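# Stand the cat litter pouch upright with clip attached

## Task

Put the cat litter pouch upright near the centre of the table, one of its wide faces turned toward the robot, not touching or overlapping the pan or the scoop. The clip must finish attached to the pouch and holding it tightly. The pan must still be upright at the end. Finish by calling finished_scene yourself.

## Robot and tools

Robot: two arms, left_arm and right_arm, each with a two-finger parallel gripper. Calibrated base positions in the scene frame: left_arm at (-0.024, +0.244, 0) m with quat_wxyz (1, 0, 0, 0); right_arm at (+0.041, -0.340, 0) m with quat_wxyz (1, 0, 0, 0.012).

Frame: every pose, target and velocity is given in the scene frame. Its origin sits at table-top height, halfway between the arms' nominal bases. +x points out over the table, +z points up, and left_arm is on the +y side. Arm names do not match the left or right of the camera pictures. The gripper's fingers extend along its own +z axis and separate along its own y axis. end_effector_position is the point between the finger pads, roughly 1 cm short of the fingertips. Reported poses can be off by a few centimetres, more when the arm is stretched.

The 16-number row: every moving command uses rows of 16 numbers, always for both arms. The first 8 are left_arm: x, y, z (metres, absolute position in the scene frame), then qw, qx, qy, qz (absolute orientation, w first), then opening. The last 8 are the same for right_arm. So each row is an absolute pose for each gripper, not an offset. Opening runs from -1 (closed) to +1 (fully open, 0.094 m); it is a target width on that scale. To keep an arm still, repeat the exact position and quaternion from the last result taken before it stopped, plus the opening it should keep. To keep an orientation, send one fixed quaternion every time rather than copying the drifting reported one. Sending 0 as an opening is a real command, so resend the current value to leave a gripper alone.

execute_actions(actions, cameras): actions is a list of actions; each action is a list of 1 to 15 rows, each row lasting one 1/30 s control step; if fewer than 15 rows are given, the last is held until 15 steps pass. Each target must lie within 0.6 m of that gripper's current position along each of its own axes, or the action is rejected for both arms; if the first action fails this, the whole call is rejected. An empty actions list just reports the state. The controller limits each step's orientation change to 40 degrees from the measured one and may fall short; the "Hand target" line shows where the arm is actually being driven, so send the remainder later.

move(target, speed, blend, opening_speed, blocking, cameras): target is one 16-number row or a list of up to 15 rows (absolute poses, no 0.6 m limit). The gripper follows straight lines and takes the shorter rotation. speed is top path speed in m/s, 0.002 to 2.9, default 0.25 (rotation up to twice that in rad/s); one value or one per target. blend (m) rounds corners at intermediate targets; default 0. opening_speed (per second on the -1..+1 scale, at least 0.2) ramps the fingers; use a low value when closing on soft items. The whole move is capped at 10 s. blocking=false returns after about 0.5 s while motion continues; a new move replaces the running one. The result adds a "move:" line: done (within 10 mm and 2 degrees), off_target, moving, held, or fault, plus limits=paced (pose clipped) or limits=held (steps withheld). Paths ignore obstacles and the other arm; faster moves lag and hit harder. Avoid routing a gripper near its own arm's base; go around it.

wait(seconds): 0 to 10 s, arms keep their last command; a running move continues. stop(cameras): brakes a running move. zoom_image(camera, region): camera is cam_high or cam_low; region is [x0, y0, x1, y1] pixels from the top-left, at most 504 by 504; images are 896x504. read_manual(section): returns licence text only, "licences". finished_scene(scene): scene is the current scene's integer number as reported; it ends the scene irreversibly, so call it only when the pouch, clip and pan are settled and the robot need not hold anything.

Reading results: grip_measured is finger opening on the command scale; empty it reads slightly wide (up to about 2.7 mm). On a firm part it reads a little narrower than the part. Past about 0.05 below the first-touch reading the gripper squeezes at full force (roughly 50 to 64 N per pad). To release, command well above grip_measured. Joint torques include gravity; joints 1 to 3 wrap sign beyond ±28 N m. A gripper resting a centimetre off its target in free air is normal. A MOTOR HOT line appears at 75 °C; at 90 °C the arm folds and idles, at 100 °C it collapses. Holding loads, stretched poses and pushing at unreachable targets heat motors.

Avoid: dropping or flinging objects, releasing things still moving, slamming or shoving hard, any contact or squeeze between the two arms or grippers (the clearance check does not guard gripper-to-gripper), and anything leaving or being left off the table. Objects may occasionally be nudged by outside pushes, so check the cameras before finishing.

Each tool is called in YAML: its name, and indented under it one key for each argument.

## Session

execute_actions:
  actions: []

zoom_image:
  camera: "cam_high"
  region: [360, 150, 600, 330]

zoom_image:
  camera: "cam_low"
  region: [380, 140, 680, 300]

Scene clock: 0.00 s.
left_arm: end_effector_position=(+0.1681, +0.5915, +0.1738) grip_measured=+1.000 end_effector_quat_wxyz=(-0.401, +0.723, -0.498, -0.263) | right_arm: end_effector_position=(+0.3793, -0.5114, +0.1383) grip_measured=+1.000 end_effector_quat_wxyz=(+0.661, +0.421, +0.621, -0.029)
Joint positions: left_arm=[0.805 1.402 0.912 -0.226 -0.605 -0.848 0.094] | right_arm=[-0.353 1.501 0.26 1.11 0.308 0.592 0.094]
Joint velocities: within noise
Joint torques (N m): no reading
Motor temperatures (°C): left_arm=[29 30 33 29 28 30 28] | right_arm=[27 33 31 27 26 27 28]
Heat: left arm: 33 °C; right arm: 33 °C.
Hand target: left_arm +0.1669, +0.5919, +0.1785; -0.403, +0.722, -0.495, -0.266 | right_arm +0.3797, -0.5119, +0.1393; +0.661, +0.419, +0.621, -0.032
Tool commands: left_gripper/opening=+1.0 right_gripper/opening=+1.0

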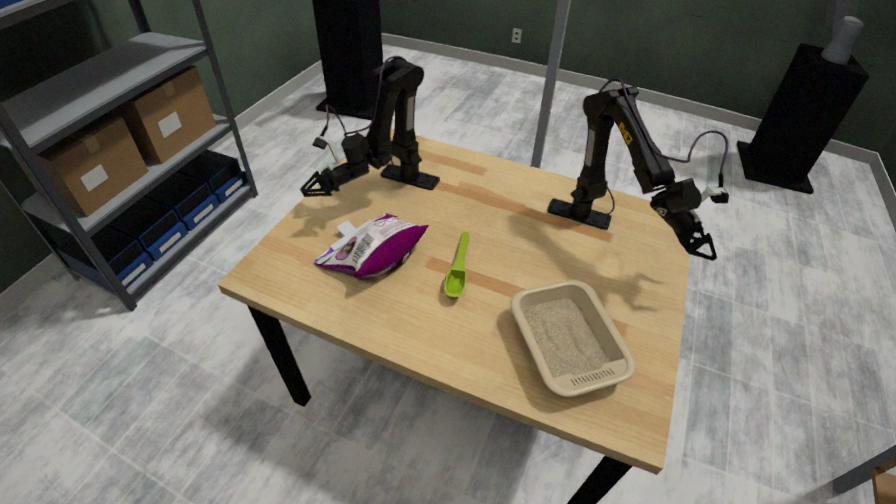

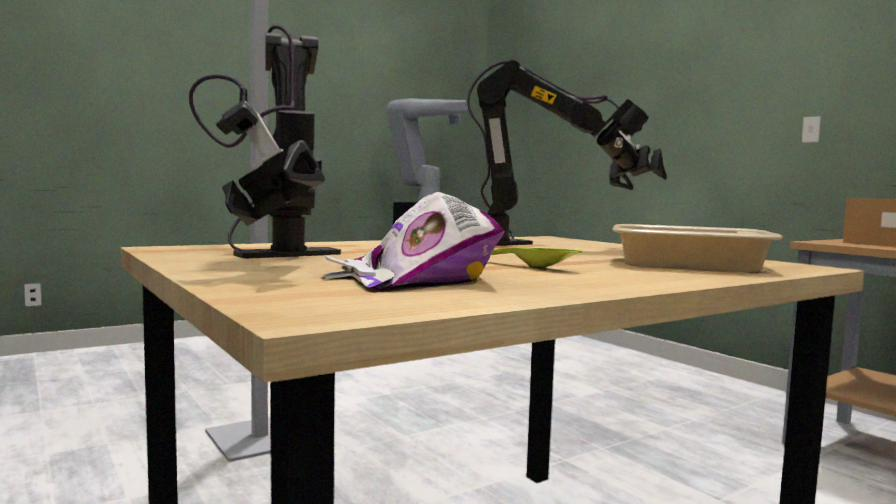

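Scaled by 2.100.

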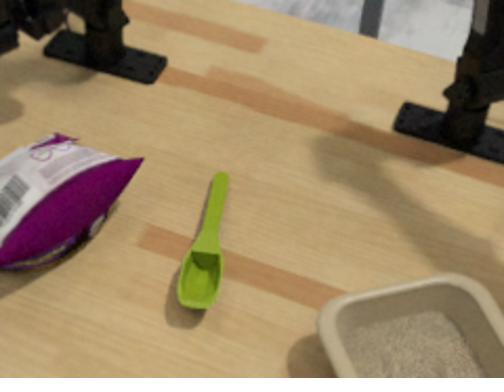

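Scaled by 1.680.

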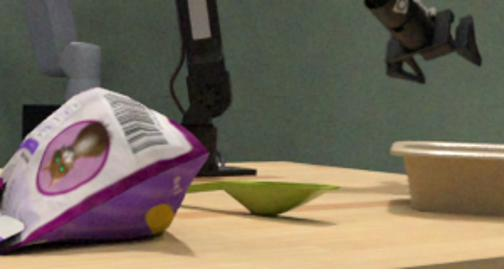

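zoom_image:
  camera: "cam_high"
  region: [300, 190, 450, 300]

zoom_image:
  camera: "cam_low"
  region: [310, 170, 530, 310]

Scaled by 3.360.

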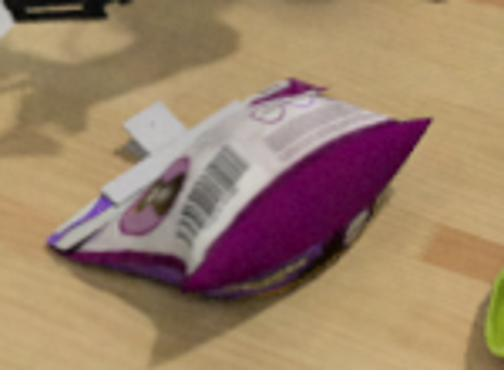

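Scaled by 2.291.

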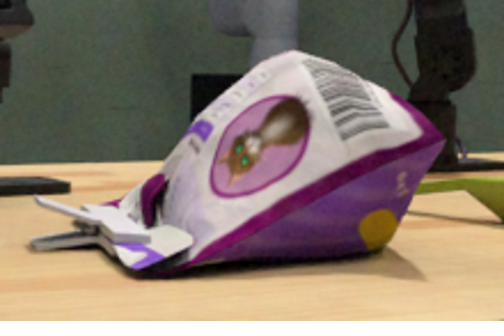

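move:
  target:
    - [0.28,0.32,0.2,0,0,1,0,0.1,0.42,-0.50,0.20,0.0734,0.1573,0.8925,0.4162,-0.15]
    - [0.275,-0.044,0.12,0,-0.1305,0.9914,0,0.1,0.451,-0.467,0.11,0.0734,0.1573,0.8925,0.4162,-0.15]
  speed: 0.3

zoom_image:
  camera: "cam_high"
  region: [270, 180, 400, 290]

zoom_image:
  camera: "cam_high"
  region: [400, 190, 530, 310]

zoom_image:
  camera: "cam_low"
  region: [250, 140, 480, 310]

Scene clock: 9.30 s.
left_arm: end_effector_position=(+0.2712, -0.0451, +0.1206) grip_measured=+0.101 end_effector_quat_wxyz=(-0.002, -0.126, +0.992, -0.006) | right_arm: end_effector_position=(+0.4452, -0.4673, +0.1105) grip_measured=-0.148 end_effector_quat_wxyz=(+0.075, +0.172, +0.892, +0.410)
Joint positions: left_arm=[-0.773 2.134 2.001 -1.431 0.011 -1.025 0.052] | right_arm=[-0.646 2.344 2.051 -1.559 -0.825 -0.366 0.04]
Joint torques (N m): left_arm=[0.39 -9.07 8.2 0.33 -0.09 -0.01] | right_arm=[0.64 -10.41 7.8 -0.34 -0.63 -0.17]
Heat: left arm: 36 °C; right arm: 34 °C.
Hand target: left_arm +0.2750, -0.0440, +0.1200; +0.000, -0.130, +0.991, +0.000 | right_arm +0.4508, -0.4667, +0.1099; +0.082, +0.161, +0.893, +0.412
Off the commanded pose: left_arm 0.004 m, 1 deg | right_arm 0.006 m, 2 deg.
joint sent to its limit (right arm) — joint 4 (wrist pitch), lower limit. The joint targets still meet the commanded pose.
move: done

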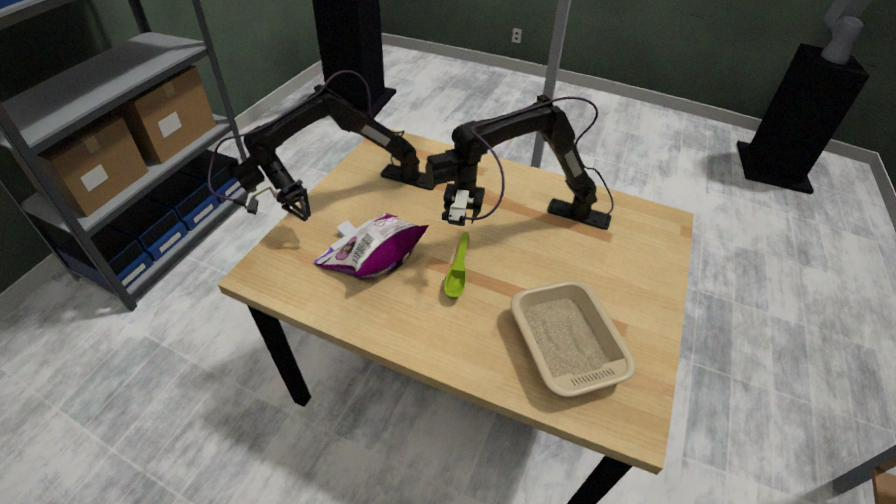

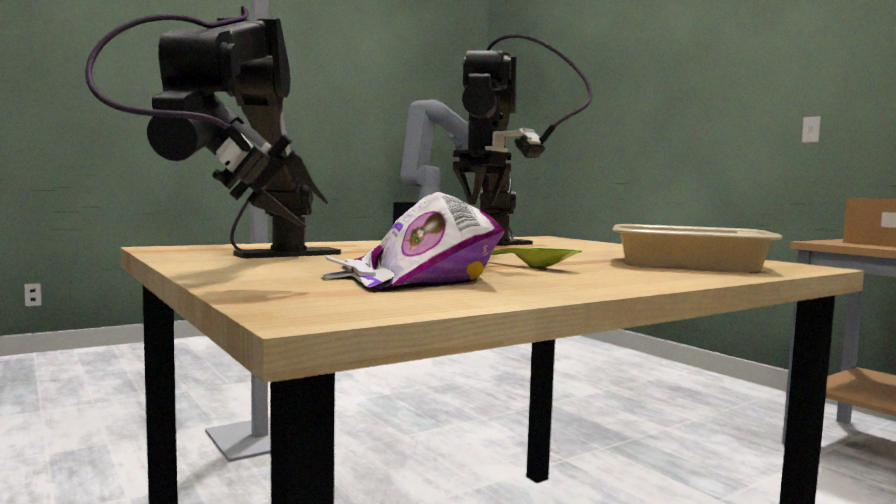

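Scaled by 3.877.

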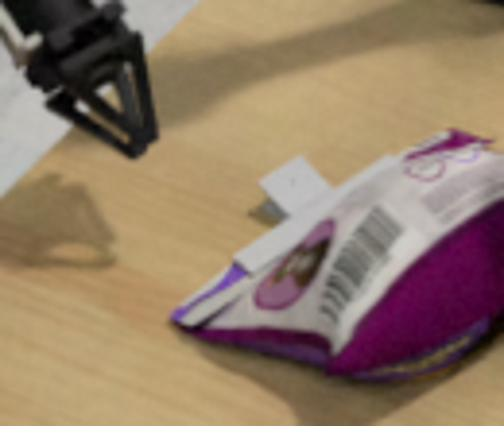

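Scaled by 3.877.

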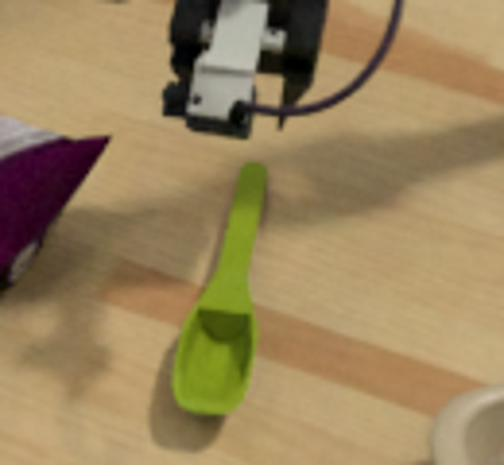

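Scaled by 2.191.

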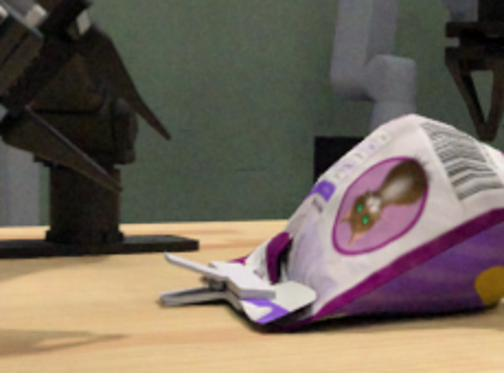

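move:
  target:
    - [0.275,-0.044,0.022,0,-0.1305,0.9914,0,0.1,0.453,-0.472,0.05,0.0734,0.1573,0.8925,0.4162,-0.15]
    - [0.275,-0.044,0.022,0,-0.1305,0.9914,0,-0.9,0.453,-0.472,0.05,0.0734,0.1573,0.8925,0.4162,-0.15]
  speed: 0.15
  opening_speed: 1.0

zoom_image:
  camera: "cam_high"
  region: [270, 180, 400, 290]

zoom_image:
  camera: "cam_low"
  region: [250, 140, 480, 310]

zoom_image:
  camera: "cam_low"
  region: [440, 140, 600, 300]

Scene clock: 12.17 s.
left_arm: end_effector_position=(+0.2728, -0.0467, +0.0287) grip_measured=-0.591 end_effector_quat_wxyz=(-0.002, -0.127, +0.992, -0.007) | right_arm: end_effector_position=(+0.4524, -0.4726, +0.0602) grip_measured=-0.148 end_effector_quat_wxyz=(+0.073, +0.162, +0.894, +0.412)
Joint positions: left_arm=[-0.773 2.169 1.689 -1.083 0.011 -1.027 0.019] | right_arm=[-0.646 2.435 2.007 -1.442 -0.823 -0.396 0.04]
Joint torques (N m): left_arm=[0.28 -9.43 5.59 0.53 -0.12 -0.07] | right_arm=[-0.02 -10.8 4.42 -0.14 -0.56 -0.21]
Heat: left arm: 36 °C; right arm: 35 °C.
Hand target: left_arm +0.2750, -0.0440, +0.0222; +0.000, -0.130, +0.991, +0.000 | right_arm +0.4527, -0.4719, +0.0501; +0.073, +0.157, +0.893, +0.416
Off the commanded pose: left_arm 0.008 m, 1 deg | right_arm 0.010 m, 1 deg.
move: done

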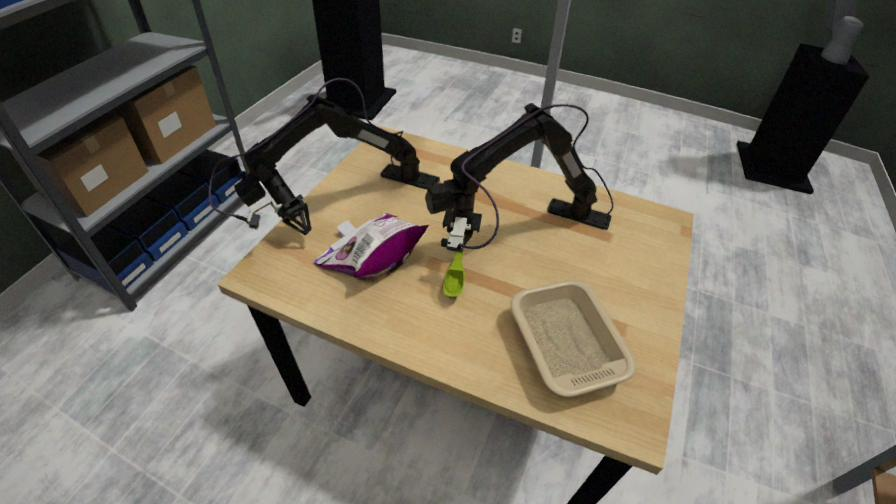

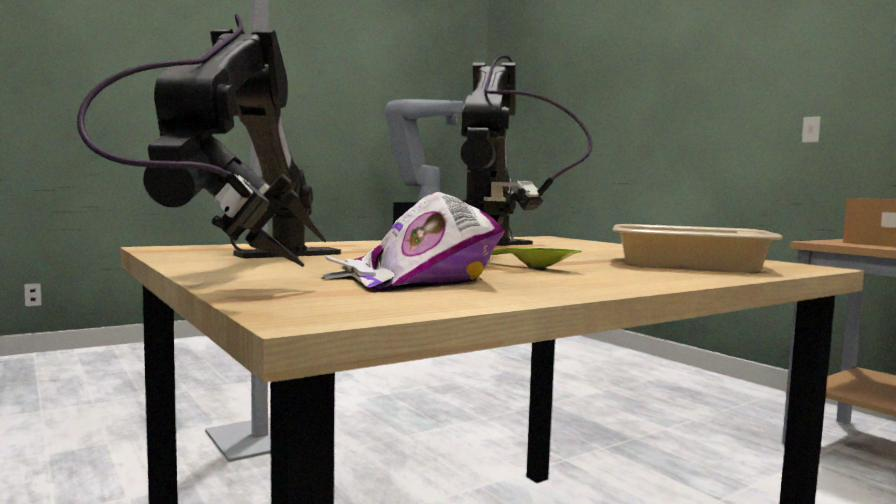

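Scaled by 3.877.

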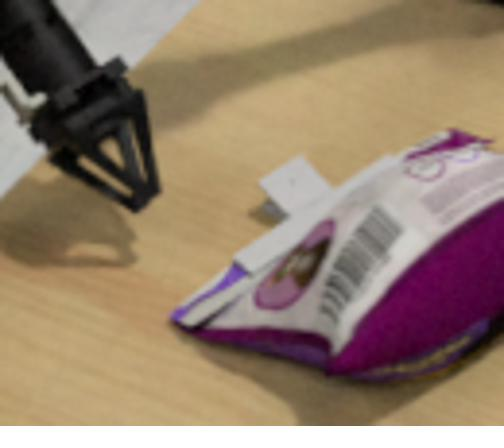

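Scaled by 2.191.

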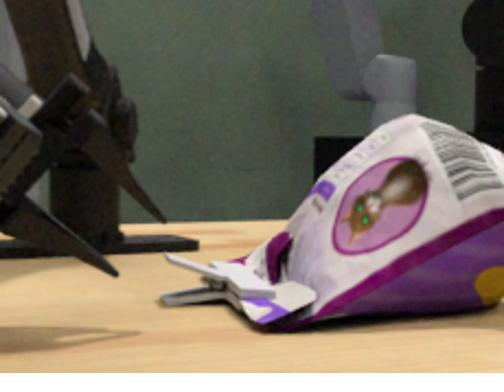

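Scaled by 3.150.

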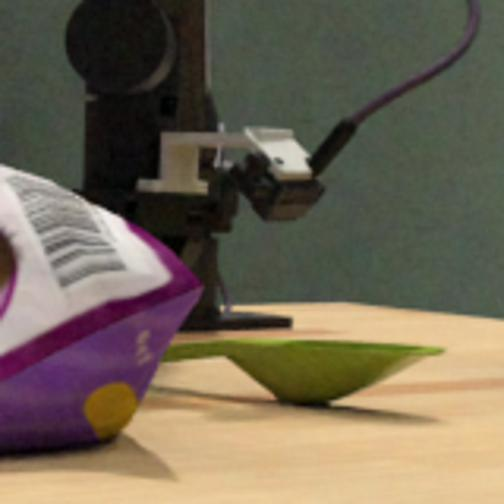

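move:
  target:
    - [0.275,-0.044,0.13,0,-0.1305,0.9914,0,-0.9,0.453,-0.472,0.024,0.0734,0.1573,0.8925,0.4162,-0.15]
    - [0.25,0.2,0.15,0,-0.3827,0.9239,0,-0.9,0.453,-0.472,0.024,0.0734,0.1573,0.8925,0.4162,-0.15]
    - [0.15,0.38,0.10,0,-0.5,0.866,0,-0.9,0.453,-0.472,0.024,0.0734,0.1573,0.8925,0.4162,-0.15]
  speed: 0.25
  blend: 0.03

zoom_image:
  camera: "cam_high"
  region: [270, 180, 400, 290]

zoom_image:
  camera: "cam_low"
  region: [250, 140, 480, 310]

zoom_image:
  camera: "cam_high"
  region: [520, 140, 700, 310]

Scene clock: 15.87 s.
left_arm: end_effector_position=(+0.1484, +0.3782, +0.1010) grip_measured=-0.591 end_effector_quat_wxyz=(-0.009, -0.500, +0.866, +0.000) | right_arm: end_effector_position=(+0.4535, -0.4734, +0.0354) grip_measured=-0.148 end_effector_quat_wxyz=(+0.075, +0.160, +0.894, +0.411)
Joint positions: left_arm=[0.654 1.39 1.035 -1.234 -0.003 -0.394 0.019] | right_arm=[-0.646 2.464 1.96 -1.362 -0.823 -0.397 0.04]
Joint torques (N m): left_arm=[0.28 -4.33 5.37 0.62 0.02 0.07] | right_arm=[0.01 -10.55 4.1 -0.21 -0.55 -0.14]
Heat: left arm: 36 °C; right arm: 36 °C.
Hand target: left_arm +0.1499, +0.3800, +0.1000; +0.000, -0.500, +0.866, +0.000 | right_arm +0.4527, -0.4719, +0.0241; +0.073, +0.157, +0.893, +0.416
Off the commanded pose: left_arm 0.003 m, 1 deg | right_arm 0.011 m, 1 deg.
move: off_target (right_arm)

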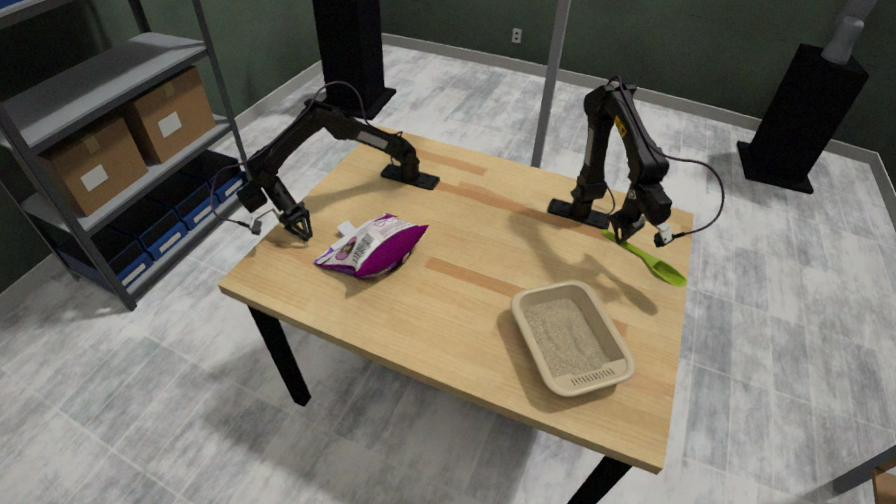

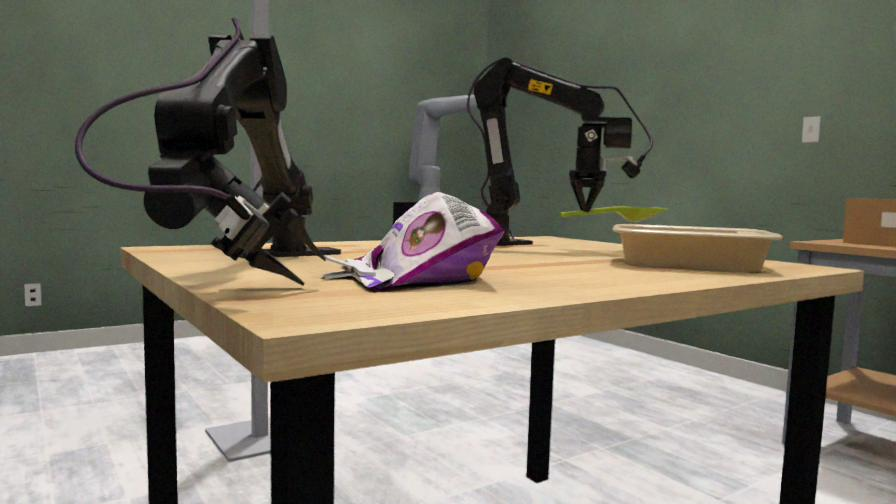

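Scaled by 3.877.

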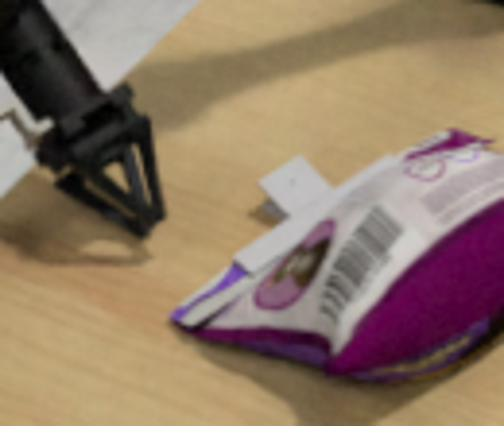

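Scaled by 2.191.

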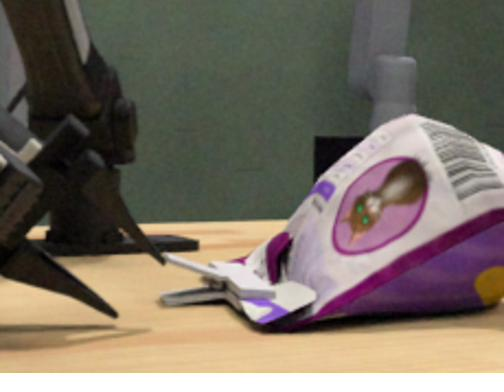

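Scaled by 2.800.

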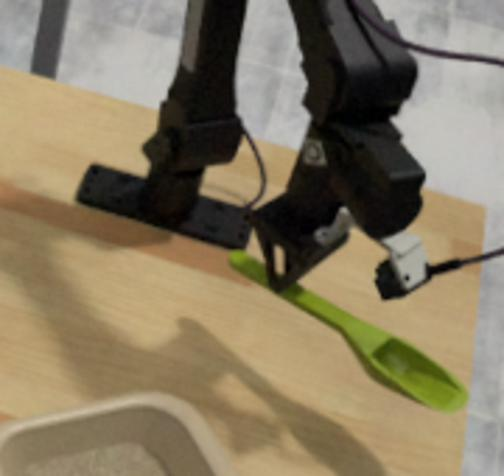

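move:
  target:
    - [0.14,0.36,0.06,0,-0.3827,0.9239,0,-0.9,0.453,-0.472,0.014,0.0734,0.1573,0.8925,0.4162,-0.15]
    - [0.14,0.36,0.0255,0,-0.3827,0.9239,0,-0.9,0.462,-0.448,0.015,0.0734,0.1573,0.8925,0.4162,-0.15]
  speed: 0.08

zoom_image:
  camera: "cam_low"
  region: [540, 170, 680, 270]

zoom_image:
  camera: "cam_low"
  region: [250, 180, 430, 310]

zoom_image:
  camera: "cam_high"
  region: [270, 180, 400, 290]

Scene clock: 19.00 s.
left_arm: end_effector_position=(+0.1379, +0.3606, +0.0289) grip_measured=-0.591 end_effector_quat_wxyz=(-0.002, -0.388, +0.922, +0.001) | right_arm: end_effector_position=(+0.4626, -0.4456, +0.0293) grip_measured=-0.149 end_effector_quat_wxyz=(+0.070, +0.169, +0.878, +0.442)
Joint positions: left_arm=[0.616 1.378 0.728 -0.926 -0.003 -0.18 0.019] | right_arm=[-0.598 2.462 1.894 -1.295 -0.895 -0.335 0.04]
Joint torques (N m): left_arm=[-0.44 -2.76 5.01 0.59 0.02 0.03] | right_arm=[0.68 -12.15 3.03 0.19 -0.03 -0.06]
Heat: left arm: 35 °C; right arm: 37 °C.
Hand target: left_arm +0.1399, +0.3600, +0.0256; +0.000, -0.383, +0.924, +0.000 | right_arm +0.4618, -0.4482, +0.0154; +0.072, +0.156, +0.892, +0.418
Off the commanded pose: left_arm 0.004 m, 1 deg | right_arm 0.015 m, 4 deg.
move: off_target (right_arm)

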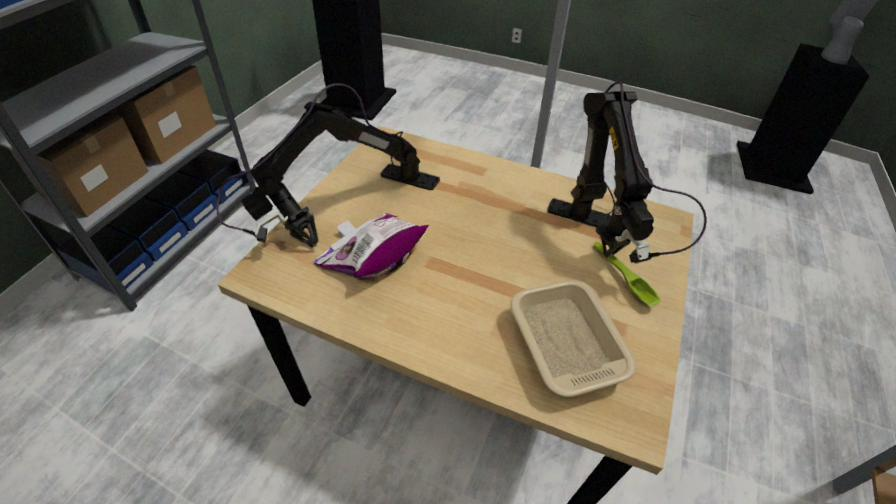

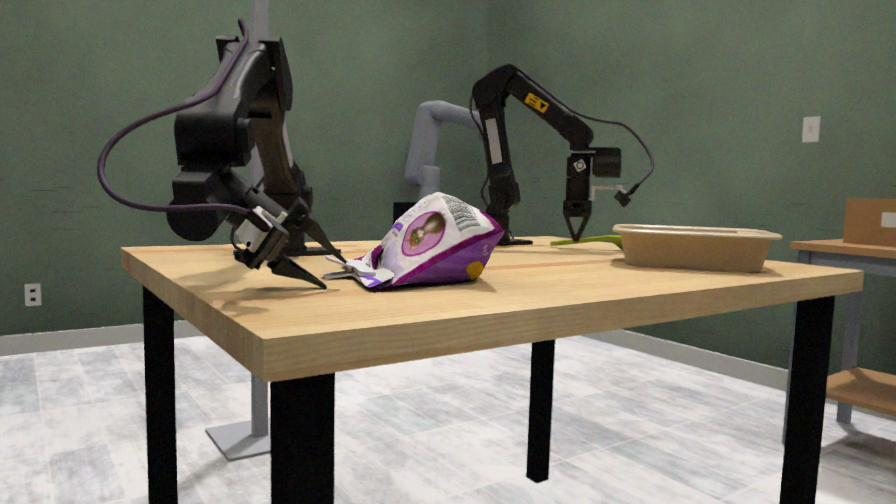

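Scaled by 3.600.

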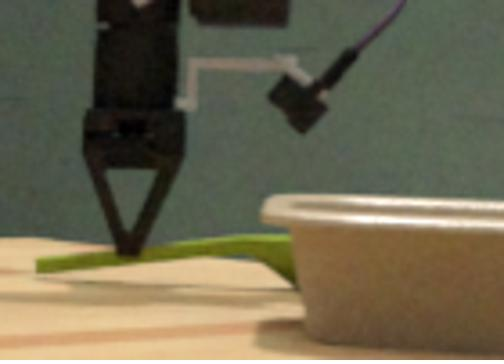

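Scaled by 2.800.

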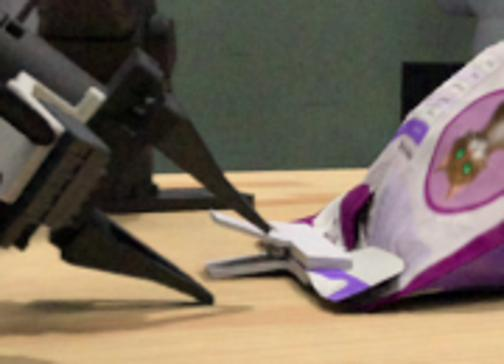

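Scaled by 3.877.

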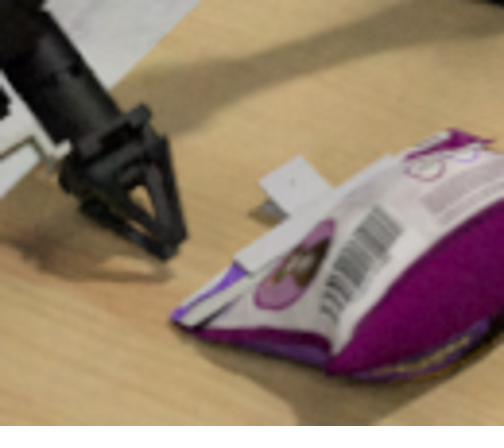

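move:
  target:
    - [0.14,0.36,0.0255,0,-0.3827,0.9239,0,-0.2,0.462,-0.448,0.020,0.0734,0.1573,0.8925,0.4162,-0.15]
    - [0.14,0.36,0.12,0,-0.3827,0.9239,0,-0.2,0.470,-0.425,0.020,0.0734,0.1573,0.8925,0.4162,-0.15]
  speed: 0.1
  opening_speed: 1.0

zoom_image:
  camera: "cam_low"
  region: [270, 180, 450, 310]

zoom_image:
  camera: "cam_high"
  region: [270, 180, 400, 290]

Scene clock: 21.87 s.
left_arm: end_effector_position=(+0.1364, +0.3595, +0.1117) grip_measured=-0.201 end_effector_quat_wxyz=(-0.013, -0.387, +0.922, -0.001) | right_arm: end_effector_position=(+0.4701, -0.4258, +0.0298) grip_measured=-0.149 end_effector_quat_wxyz=(+0.070, +0.169, +0.881, +0.436)
Joint positions: left_arm=[0.616 1.313 1.018 -1.303 -0.003 -0.179 0.038] | right_arm=[-0.547 2.42 1.832 -1.206 -0.895 -0.253 0.04]
Joint torques (N m): left_arm=[-0.5 -4.33 8.13 0.31 0.01 0.1] | right_arm=[0.84 -12.52 3.19 0.24 -0.17 -0.08]
Motor temperatures (°C): left_arm=[29 33 36 30 28 30 29] | right_arm=[27 38 33 28 26 27 28]
Heat: left arm: 36 °C; right arm: 38 °C.
Hand target: left_arm +0.1399, +0.3600, +0.1199; +0.000, -0.383, +0.924, +0.000 | right_arm +0.4700, -0.4252, +0.0203; +0.072, +0.157, +0.892, +0.417
Off the commanded pose: left_arm 0.009 m, 2 deg | right_arm 0.010 m, 3 deg.
move: off_target (right_arm)

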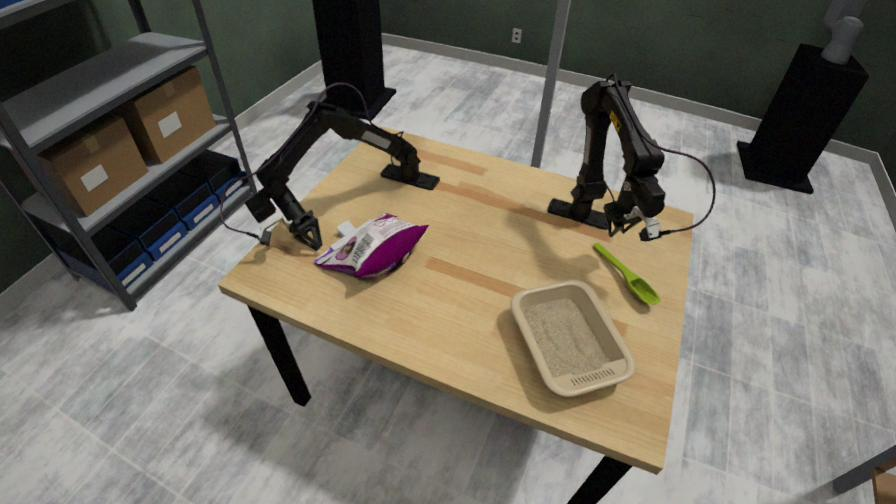

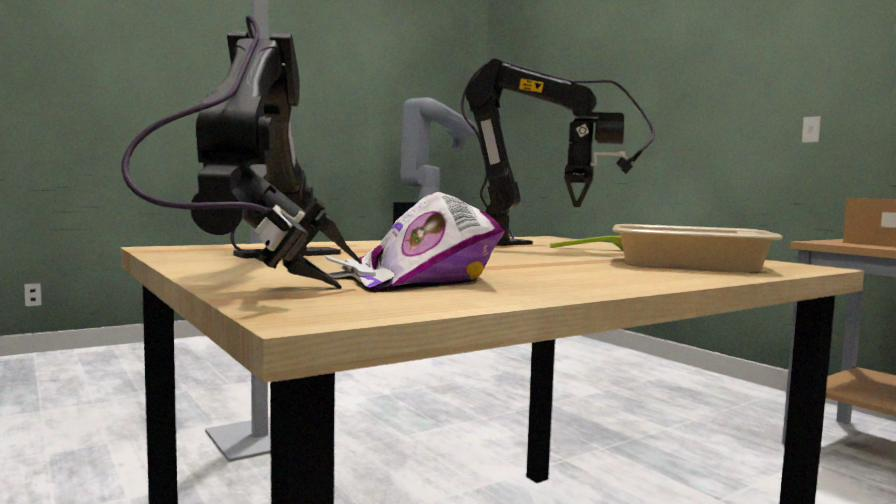

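Scaled by 2.800.

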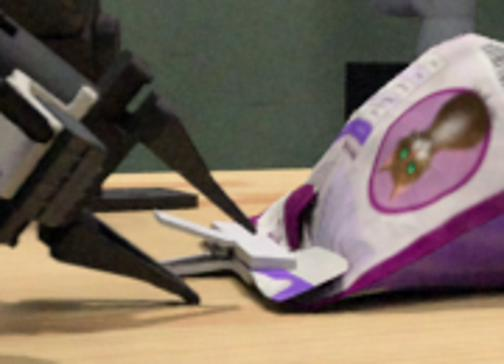

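Scaled by 3.877.

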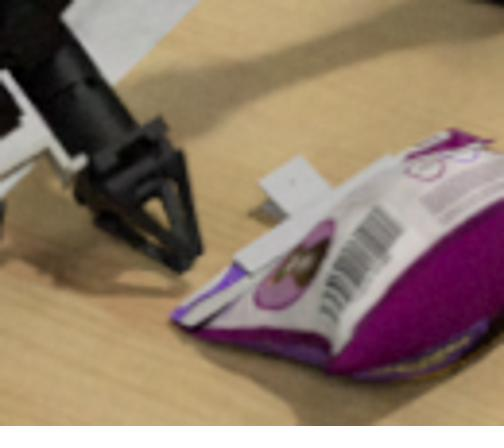

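move:
  target:
    - [0.14,0.36,0.15,0,-0.3827,0.9239,0,-0.2,0.494,-0.434,0.022,0.0734,0.1573,0.8925,0.4162,-0.15]
    - [0.2,0.3,0.2,0,-0.1305,0.9914,0,-0.2,0.503,-0.407,0.022,0.0734,0.1573,0.8925,0.4162,-0.15]
  speed: 0.06

zoom_image:
  camera: "cam_low"
  region: [270, 180, 450, 310]

zoom_image:
  camera: "cam_high"
  region: [270, 180, 400, 290]

Scene clock: 27.60 s.
left_arm: end_effector_position=(+0.1969, +0.3011, +0.1954) grip_measured=-0.201 end_effector_quat_wxyz=(+0.005, -0.136, +0.991, +0.002) | right_arm: end_effector_position=(+0.5046, -0.4107, +0.0310) grip_measured=-0.149 end_effector_quat_wxyz=(+0.076, +0.165, +0.884, +0.430)
Joint positions: left_arm=[0.246 1.426 1.442 -1.577 -0.003 -0.027 0.038] | right_arm=[-0.48 2.477 1.953 -1.169 -0.898 -0.147 0.04]
Joint torques (N m): left_arm=[-0.43 -3.11 8.02 0.37 0.03 0.07] | right_arm=[1.2 -12.92 3.44 0.24 -0.25 -0.02]
Heat: left arm: 36 °C; right arm: 41 °C.
Hand target: left_arm +0.2000, +0.3000, +0.1996; +0.008, -0.130, +0.991, +0.001 | right_arm +0.5029, -0.4072, +0.0222; +0.073, +0.157, +0.892, +0.417
Off the commanded pose: left_arm 0.006 m, 1 deg | right_arm 0.010 m, 2 deg.
joint sent to its limit (left arm) — joint 4 (wrist pitch), lower limit. The joint targets still meet the commanded pose.
move: done

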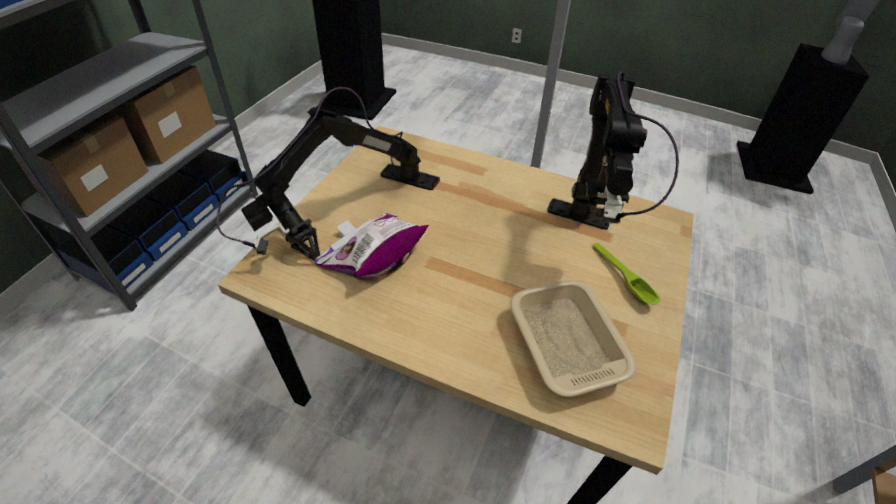

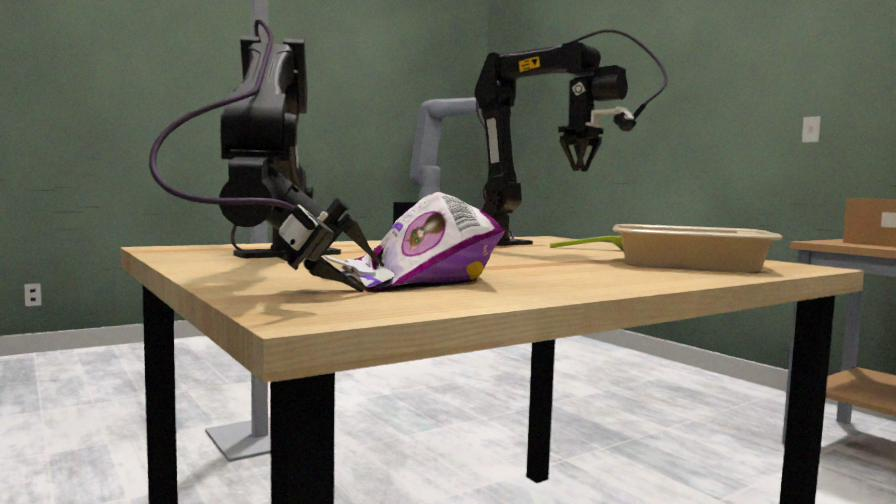

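Scaled by 2.800.

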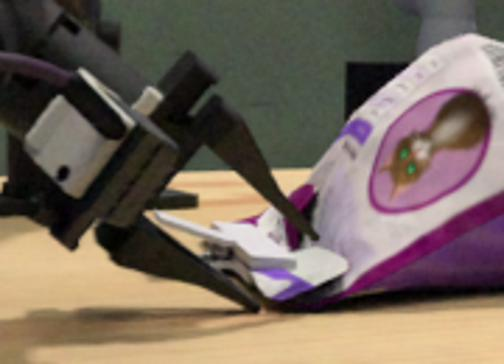

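Scaled by 3.877.

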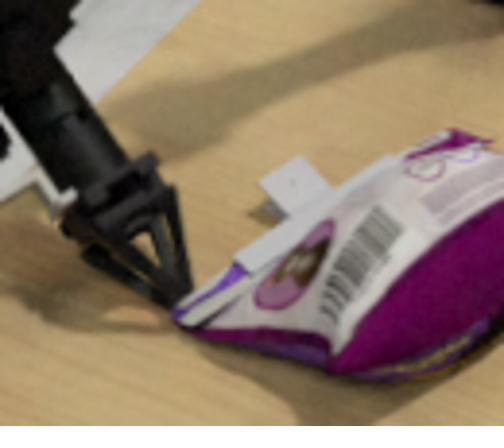

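move:
  target:
    - [0.2,0.3,0.2,0,-0.1305,0.9914,0,-0.2,0.488,-0.415,0.024,0.0734,0.1573,0.8925,0.4162,-0.1]
    - [0.2,0.3,0.2,0,-0.1305,0.9914,0,-0.2,0.4985,-0.386,0.022,0.0734,0.1573,0.8925,0.4162,-0.1]
  speed: 0.06

zoom_image:
  camera: "cam_low"
  region: [270, 180, 450, 310]

zoom_image:
  camera: "cam_high"
  region: [270, 180, 400, 290]

Scene clock: 29.20 s.
left_arm: end_effector_position=(+0.1968, +0.3010, +0.1954) grip_measured=-0.201 end_effector_quat_wxyz=(+0.005, -0.135, +0.991, +0.002) | right_arm: end_effector_position=(+0.5003, -0.3871, +0.0317) grip_measured=-0.103 end_effector_quat_wxyz=(+0.073, +0.163, +0.883, +0.434)
Joint positions: left_arm=[0.246 1.426 1.442 -1.577 -0.003 -0.026 0.038] | right_arm=[-0.438 2.412 1.834 -1.076 -0.908 -0.089 0.042]
Joint torques (N m): left_arm=[-0.61 -3.25 8.06 0.33 0 0.04] | right_arm=[0.69 -12.6 3.41 0.31 -0.14 -0.04]
Heat: left arm: 36 °C; right arm: 42 °C.
Hand target: left_arm +0.2000, +0.3000, +0.1995; +0.008, -0.130, +0.991, +0.001 | right_arm +0.4984, -0.3861, +0.0222; +0.072, +0.157, +0.892, +0.417
Off the commanded pose: left_arm 0.006 m, 1 deg | right_arm 0.010 m, 2 deg.
joint sent to its limit (left arm) — joint 4 (wrist pitch), lower limit. The joint targets still meet the commanded pose.
move: done

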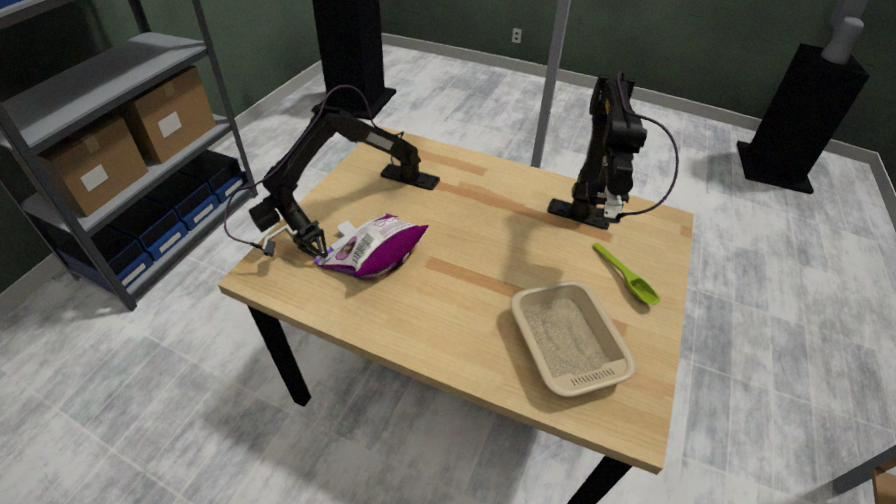

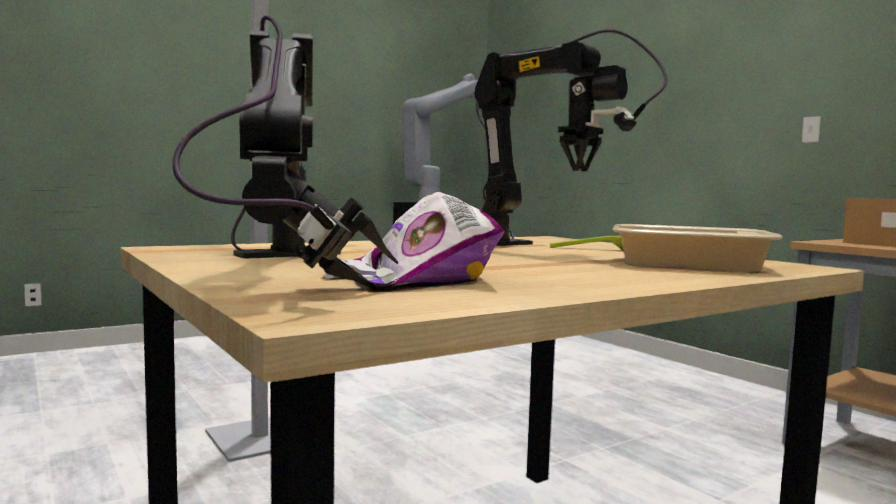

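Scaled by 2.800.

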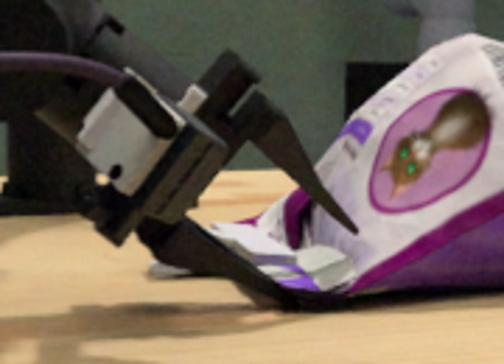

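Scaled by 3.877.

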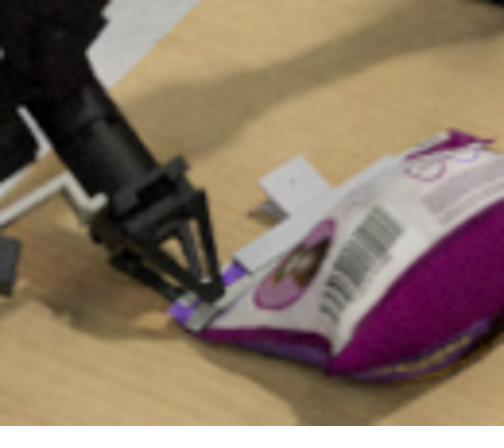

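move:
  target: [0.2,0.3,0.2,0,-0.1305,0.9914,0,-0.2,0.4985,-0.386,0.022,0.0734,0.1573,0.8925,0.4162,-1]
  opening_speed: 0.5

zoom_image:
  camera: "cam_low"
  region: [270, 180, 450, 310]

zoom_image:
  camera: "cam_high"
  region: [270, 180, 400, 290]

Scene clock: 31.30 s.
left_arm: end_effector_position=(+0.1968, +0.3010, +0.1954) grip_measured=-0.201 end_effector_quat_wxyz=(+0.005, -0.135, +0.991, +0.002) | right_arm: end_effector_position=(+0.4987, -0.3915, +0.0221) grip_measured=-0.982 end_effector_quat_wxyz=(+0.072, +0.163, +0.892, +0.414)
Joint positions: left_arm=[0.246 1.426 1.442 -1.577 -0.003 -0.026 0.038] | right_arm=[-0.438 2.412 1.818 -1.049 -0.866 -0.085 0.001]
Joint torques (N m): left_arm=[-0.49 -3.22 8.21 0.35 0.01 0.04] | right_arm=[0.69 -12.6 4.22 0.21 -0.58 -0.07]
Heat: left arm: 36 °C; right arm: 42 °C.
Hand target: left_arm +0.2000, +0.3000, +0.1995; +0.008, -0.130, +0.991, +0.001 | right_arm +0.4985, -0.3861, +0.0221; +0.073, +0.157, +0.893, +0.416
Off the commanded pose: left_arm 0.006 m, 1 deg | right_arm 0.006 m, 1 deg.
joint sent to its limit (left arm) — joint 4 (wrist pitch), lower limit. The joint targets still meet the commanded pose.
move: done

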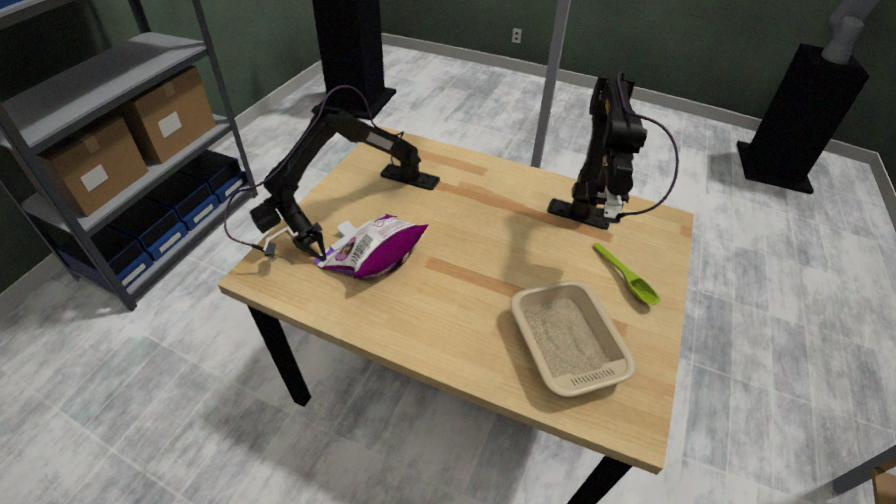

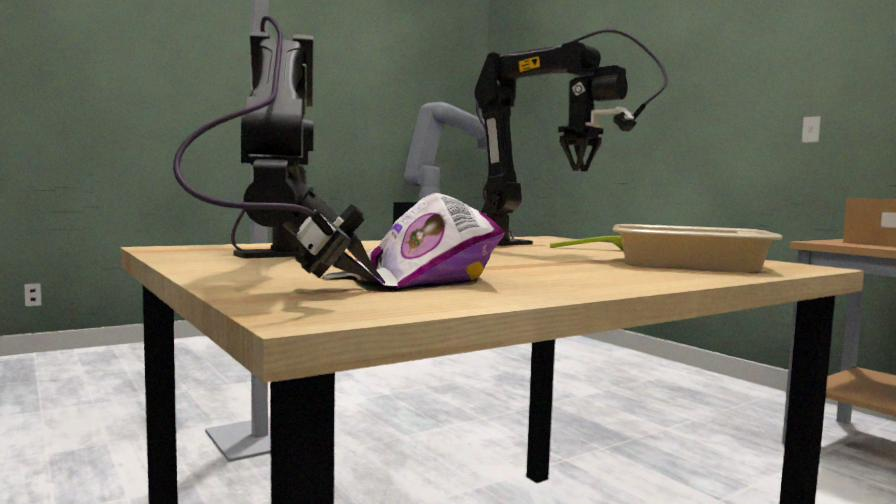

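Scaled by 2.800.

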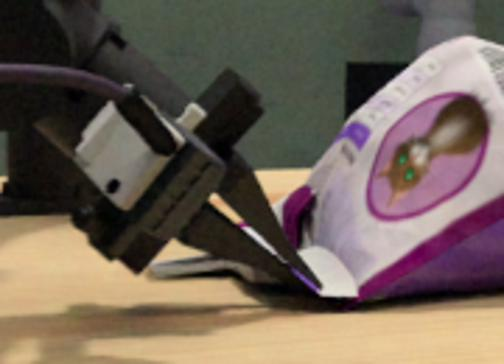

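Scaled by 3.877.

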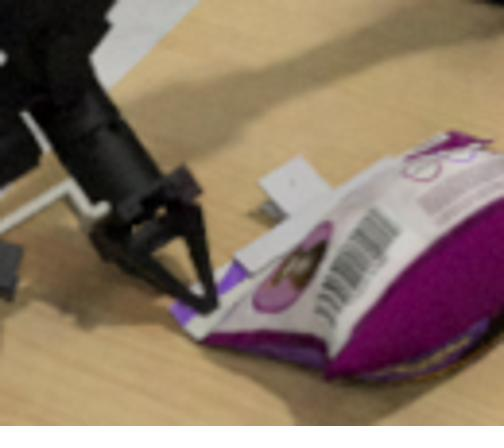

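move:
  target:
    - [0.2,0.3,0.2,0,-0.1305,0.9914,0,-0.2,0.485,-0.355,0.12,0.0376,0.1695,0.9615,0.2131,-1]
  speed: 0.09

zoom_image:
  camera: "cam_low"
  region: [260, 130, 520, 310]

zoom_image:
  camera: "cam_high"
  region: [270, 160, 450, 300]

Scene clock: 35.17 s.
left_arm: end_effector_position=(+0.1967, +0.3010, +0.1954) grip_measured=-0.201 end_effector_quat_wxyz=(+0.004, -0.135, +0.991, +0.002) | right_arm: end_effector_position=(+0.4875, -0.3649, +0.0903) grip_measured=-0.982 end_effector_quat_wxyz=(+0.026, +0.178, +0.963, +0.201)
Joint positions: left_arm=[0.246 1.426 1.442 -1.578 -0.003 -0.026 0.038] | right_arm=[-0.241 2.222 1.964 -1.272 -0.407 0.157 0.001]
Joint torques (N m): left_arm=[-0.44 -3.29 8.13 0.38 0.01 0.05] | right_arm=[0.96 -15.01 8.65 -0.27 -0.57 -0.02]
Motor temperatures (°C): left_arm=[29 31 37 30 28 30 28] | right_arm=[27 44 34 28 26 27 28]
Heat: left arm: 37 °C; right arm: 44 °C.
Hand target: left_arm +0.2000, +0.3000, +0.1995; +0.008, -0.131, +0.991, +0.001 | right_arm +0.4848, -0.3551, +0.1190; +0.038, +0.169, +0.961, +0.213
Off the commanded pose: left_arm 0.006 m, 1 deg | right_arm 0.031 m, 2 deg.
joint sent to its limit (left arm) — joint 4 (wrist pitch), lower limit. The joint targets still meet the commanded pose.
move: off_target (right_arm)

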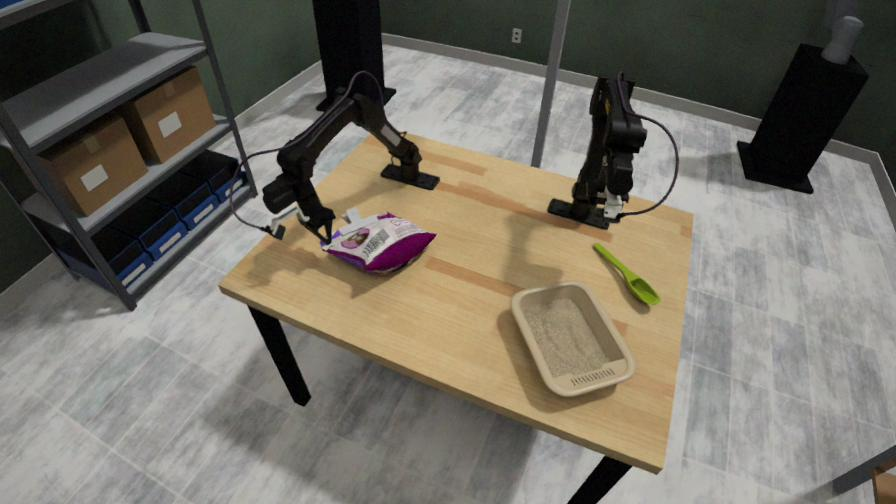

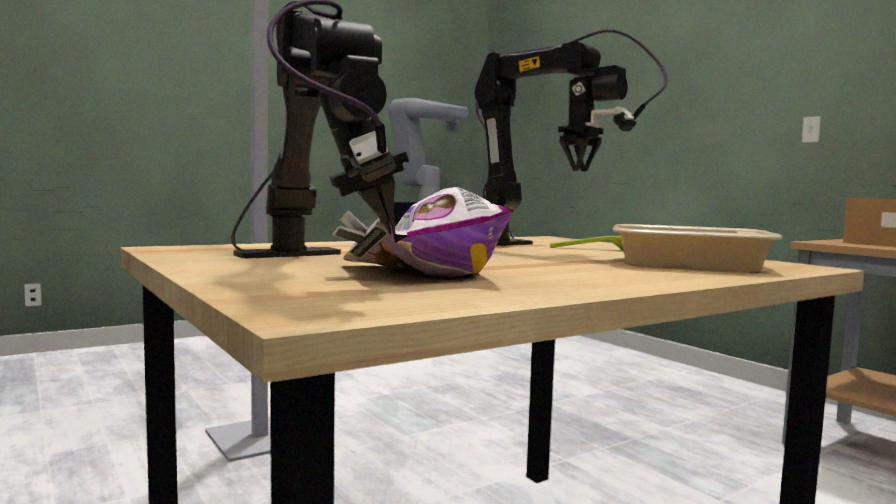

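Scaled by 1.938.

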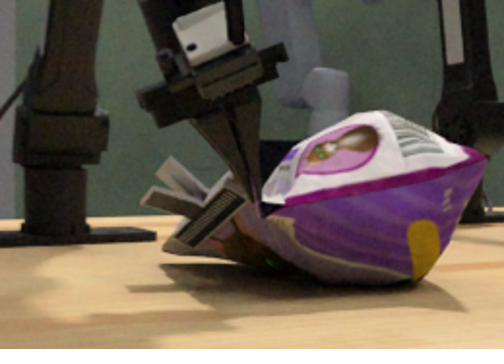

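Scaled by 2.800.

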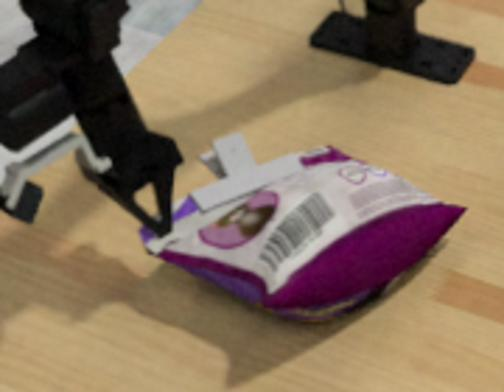

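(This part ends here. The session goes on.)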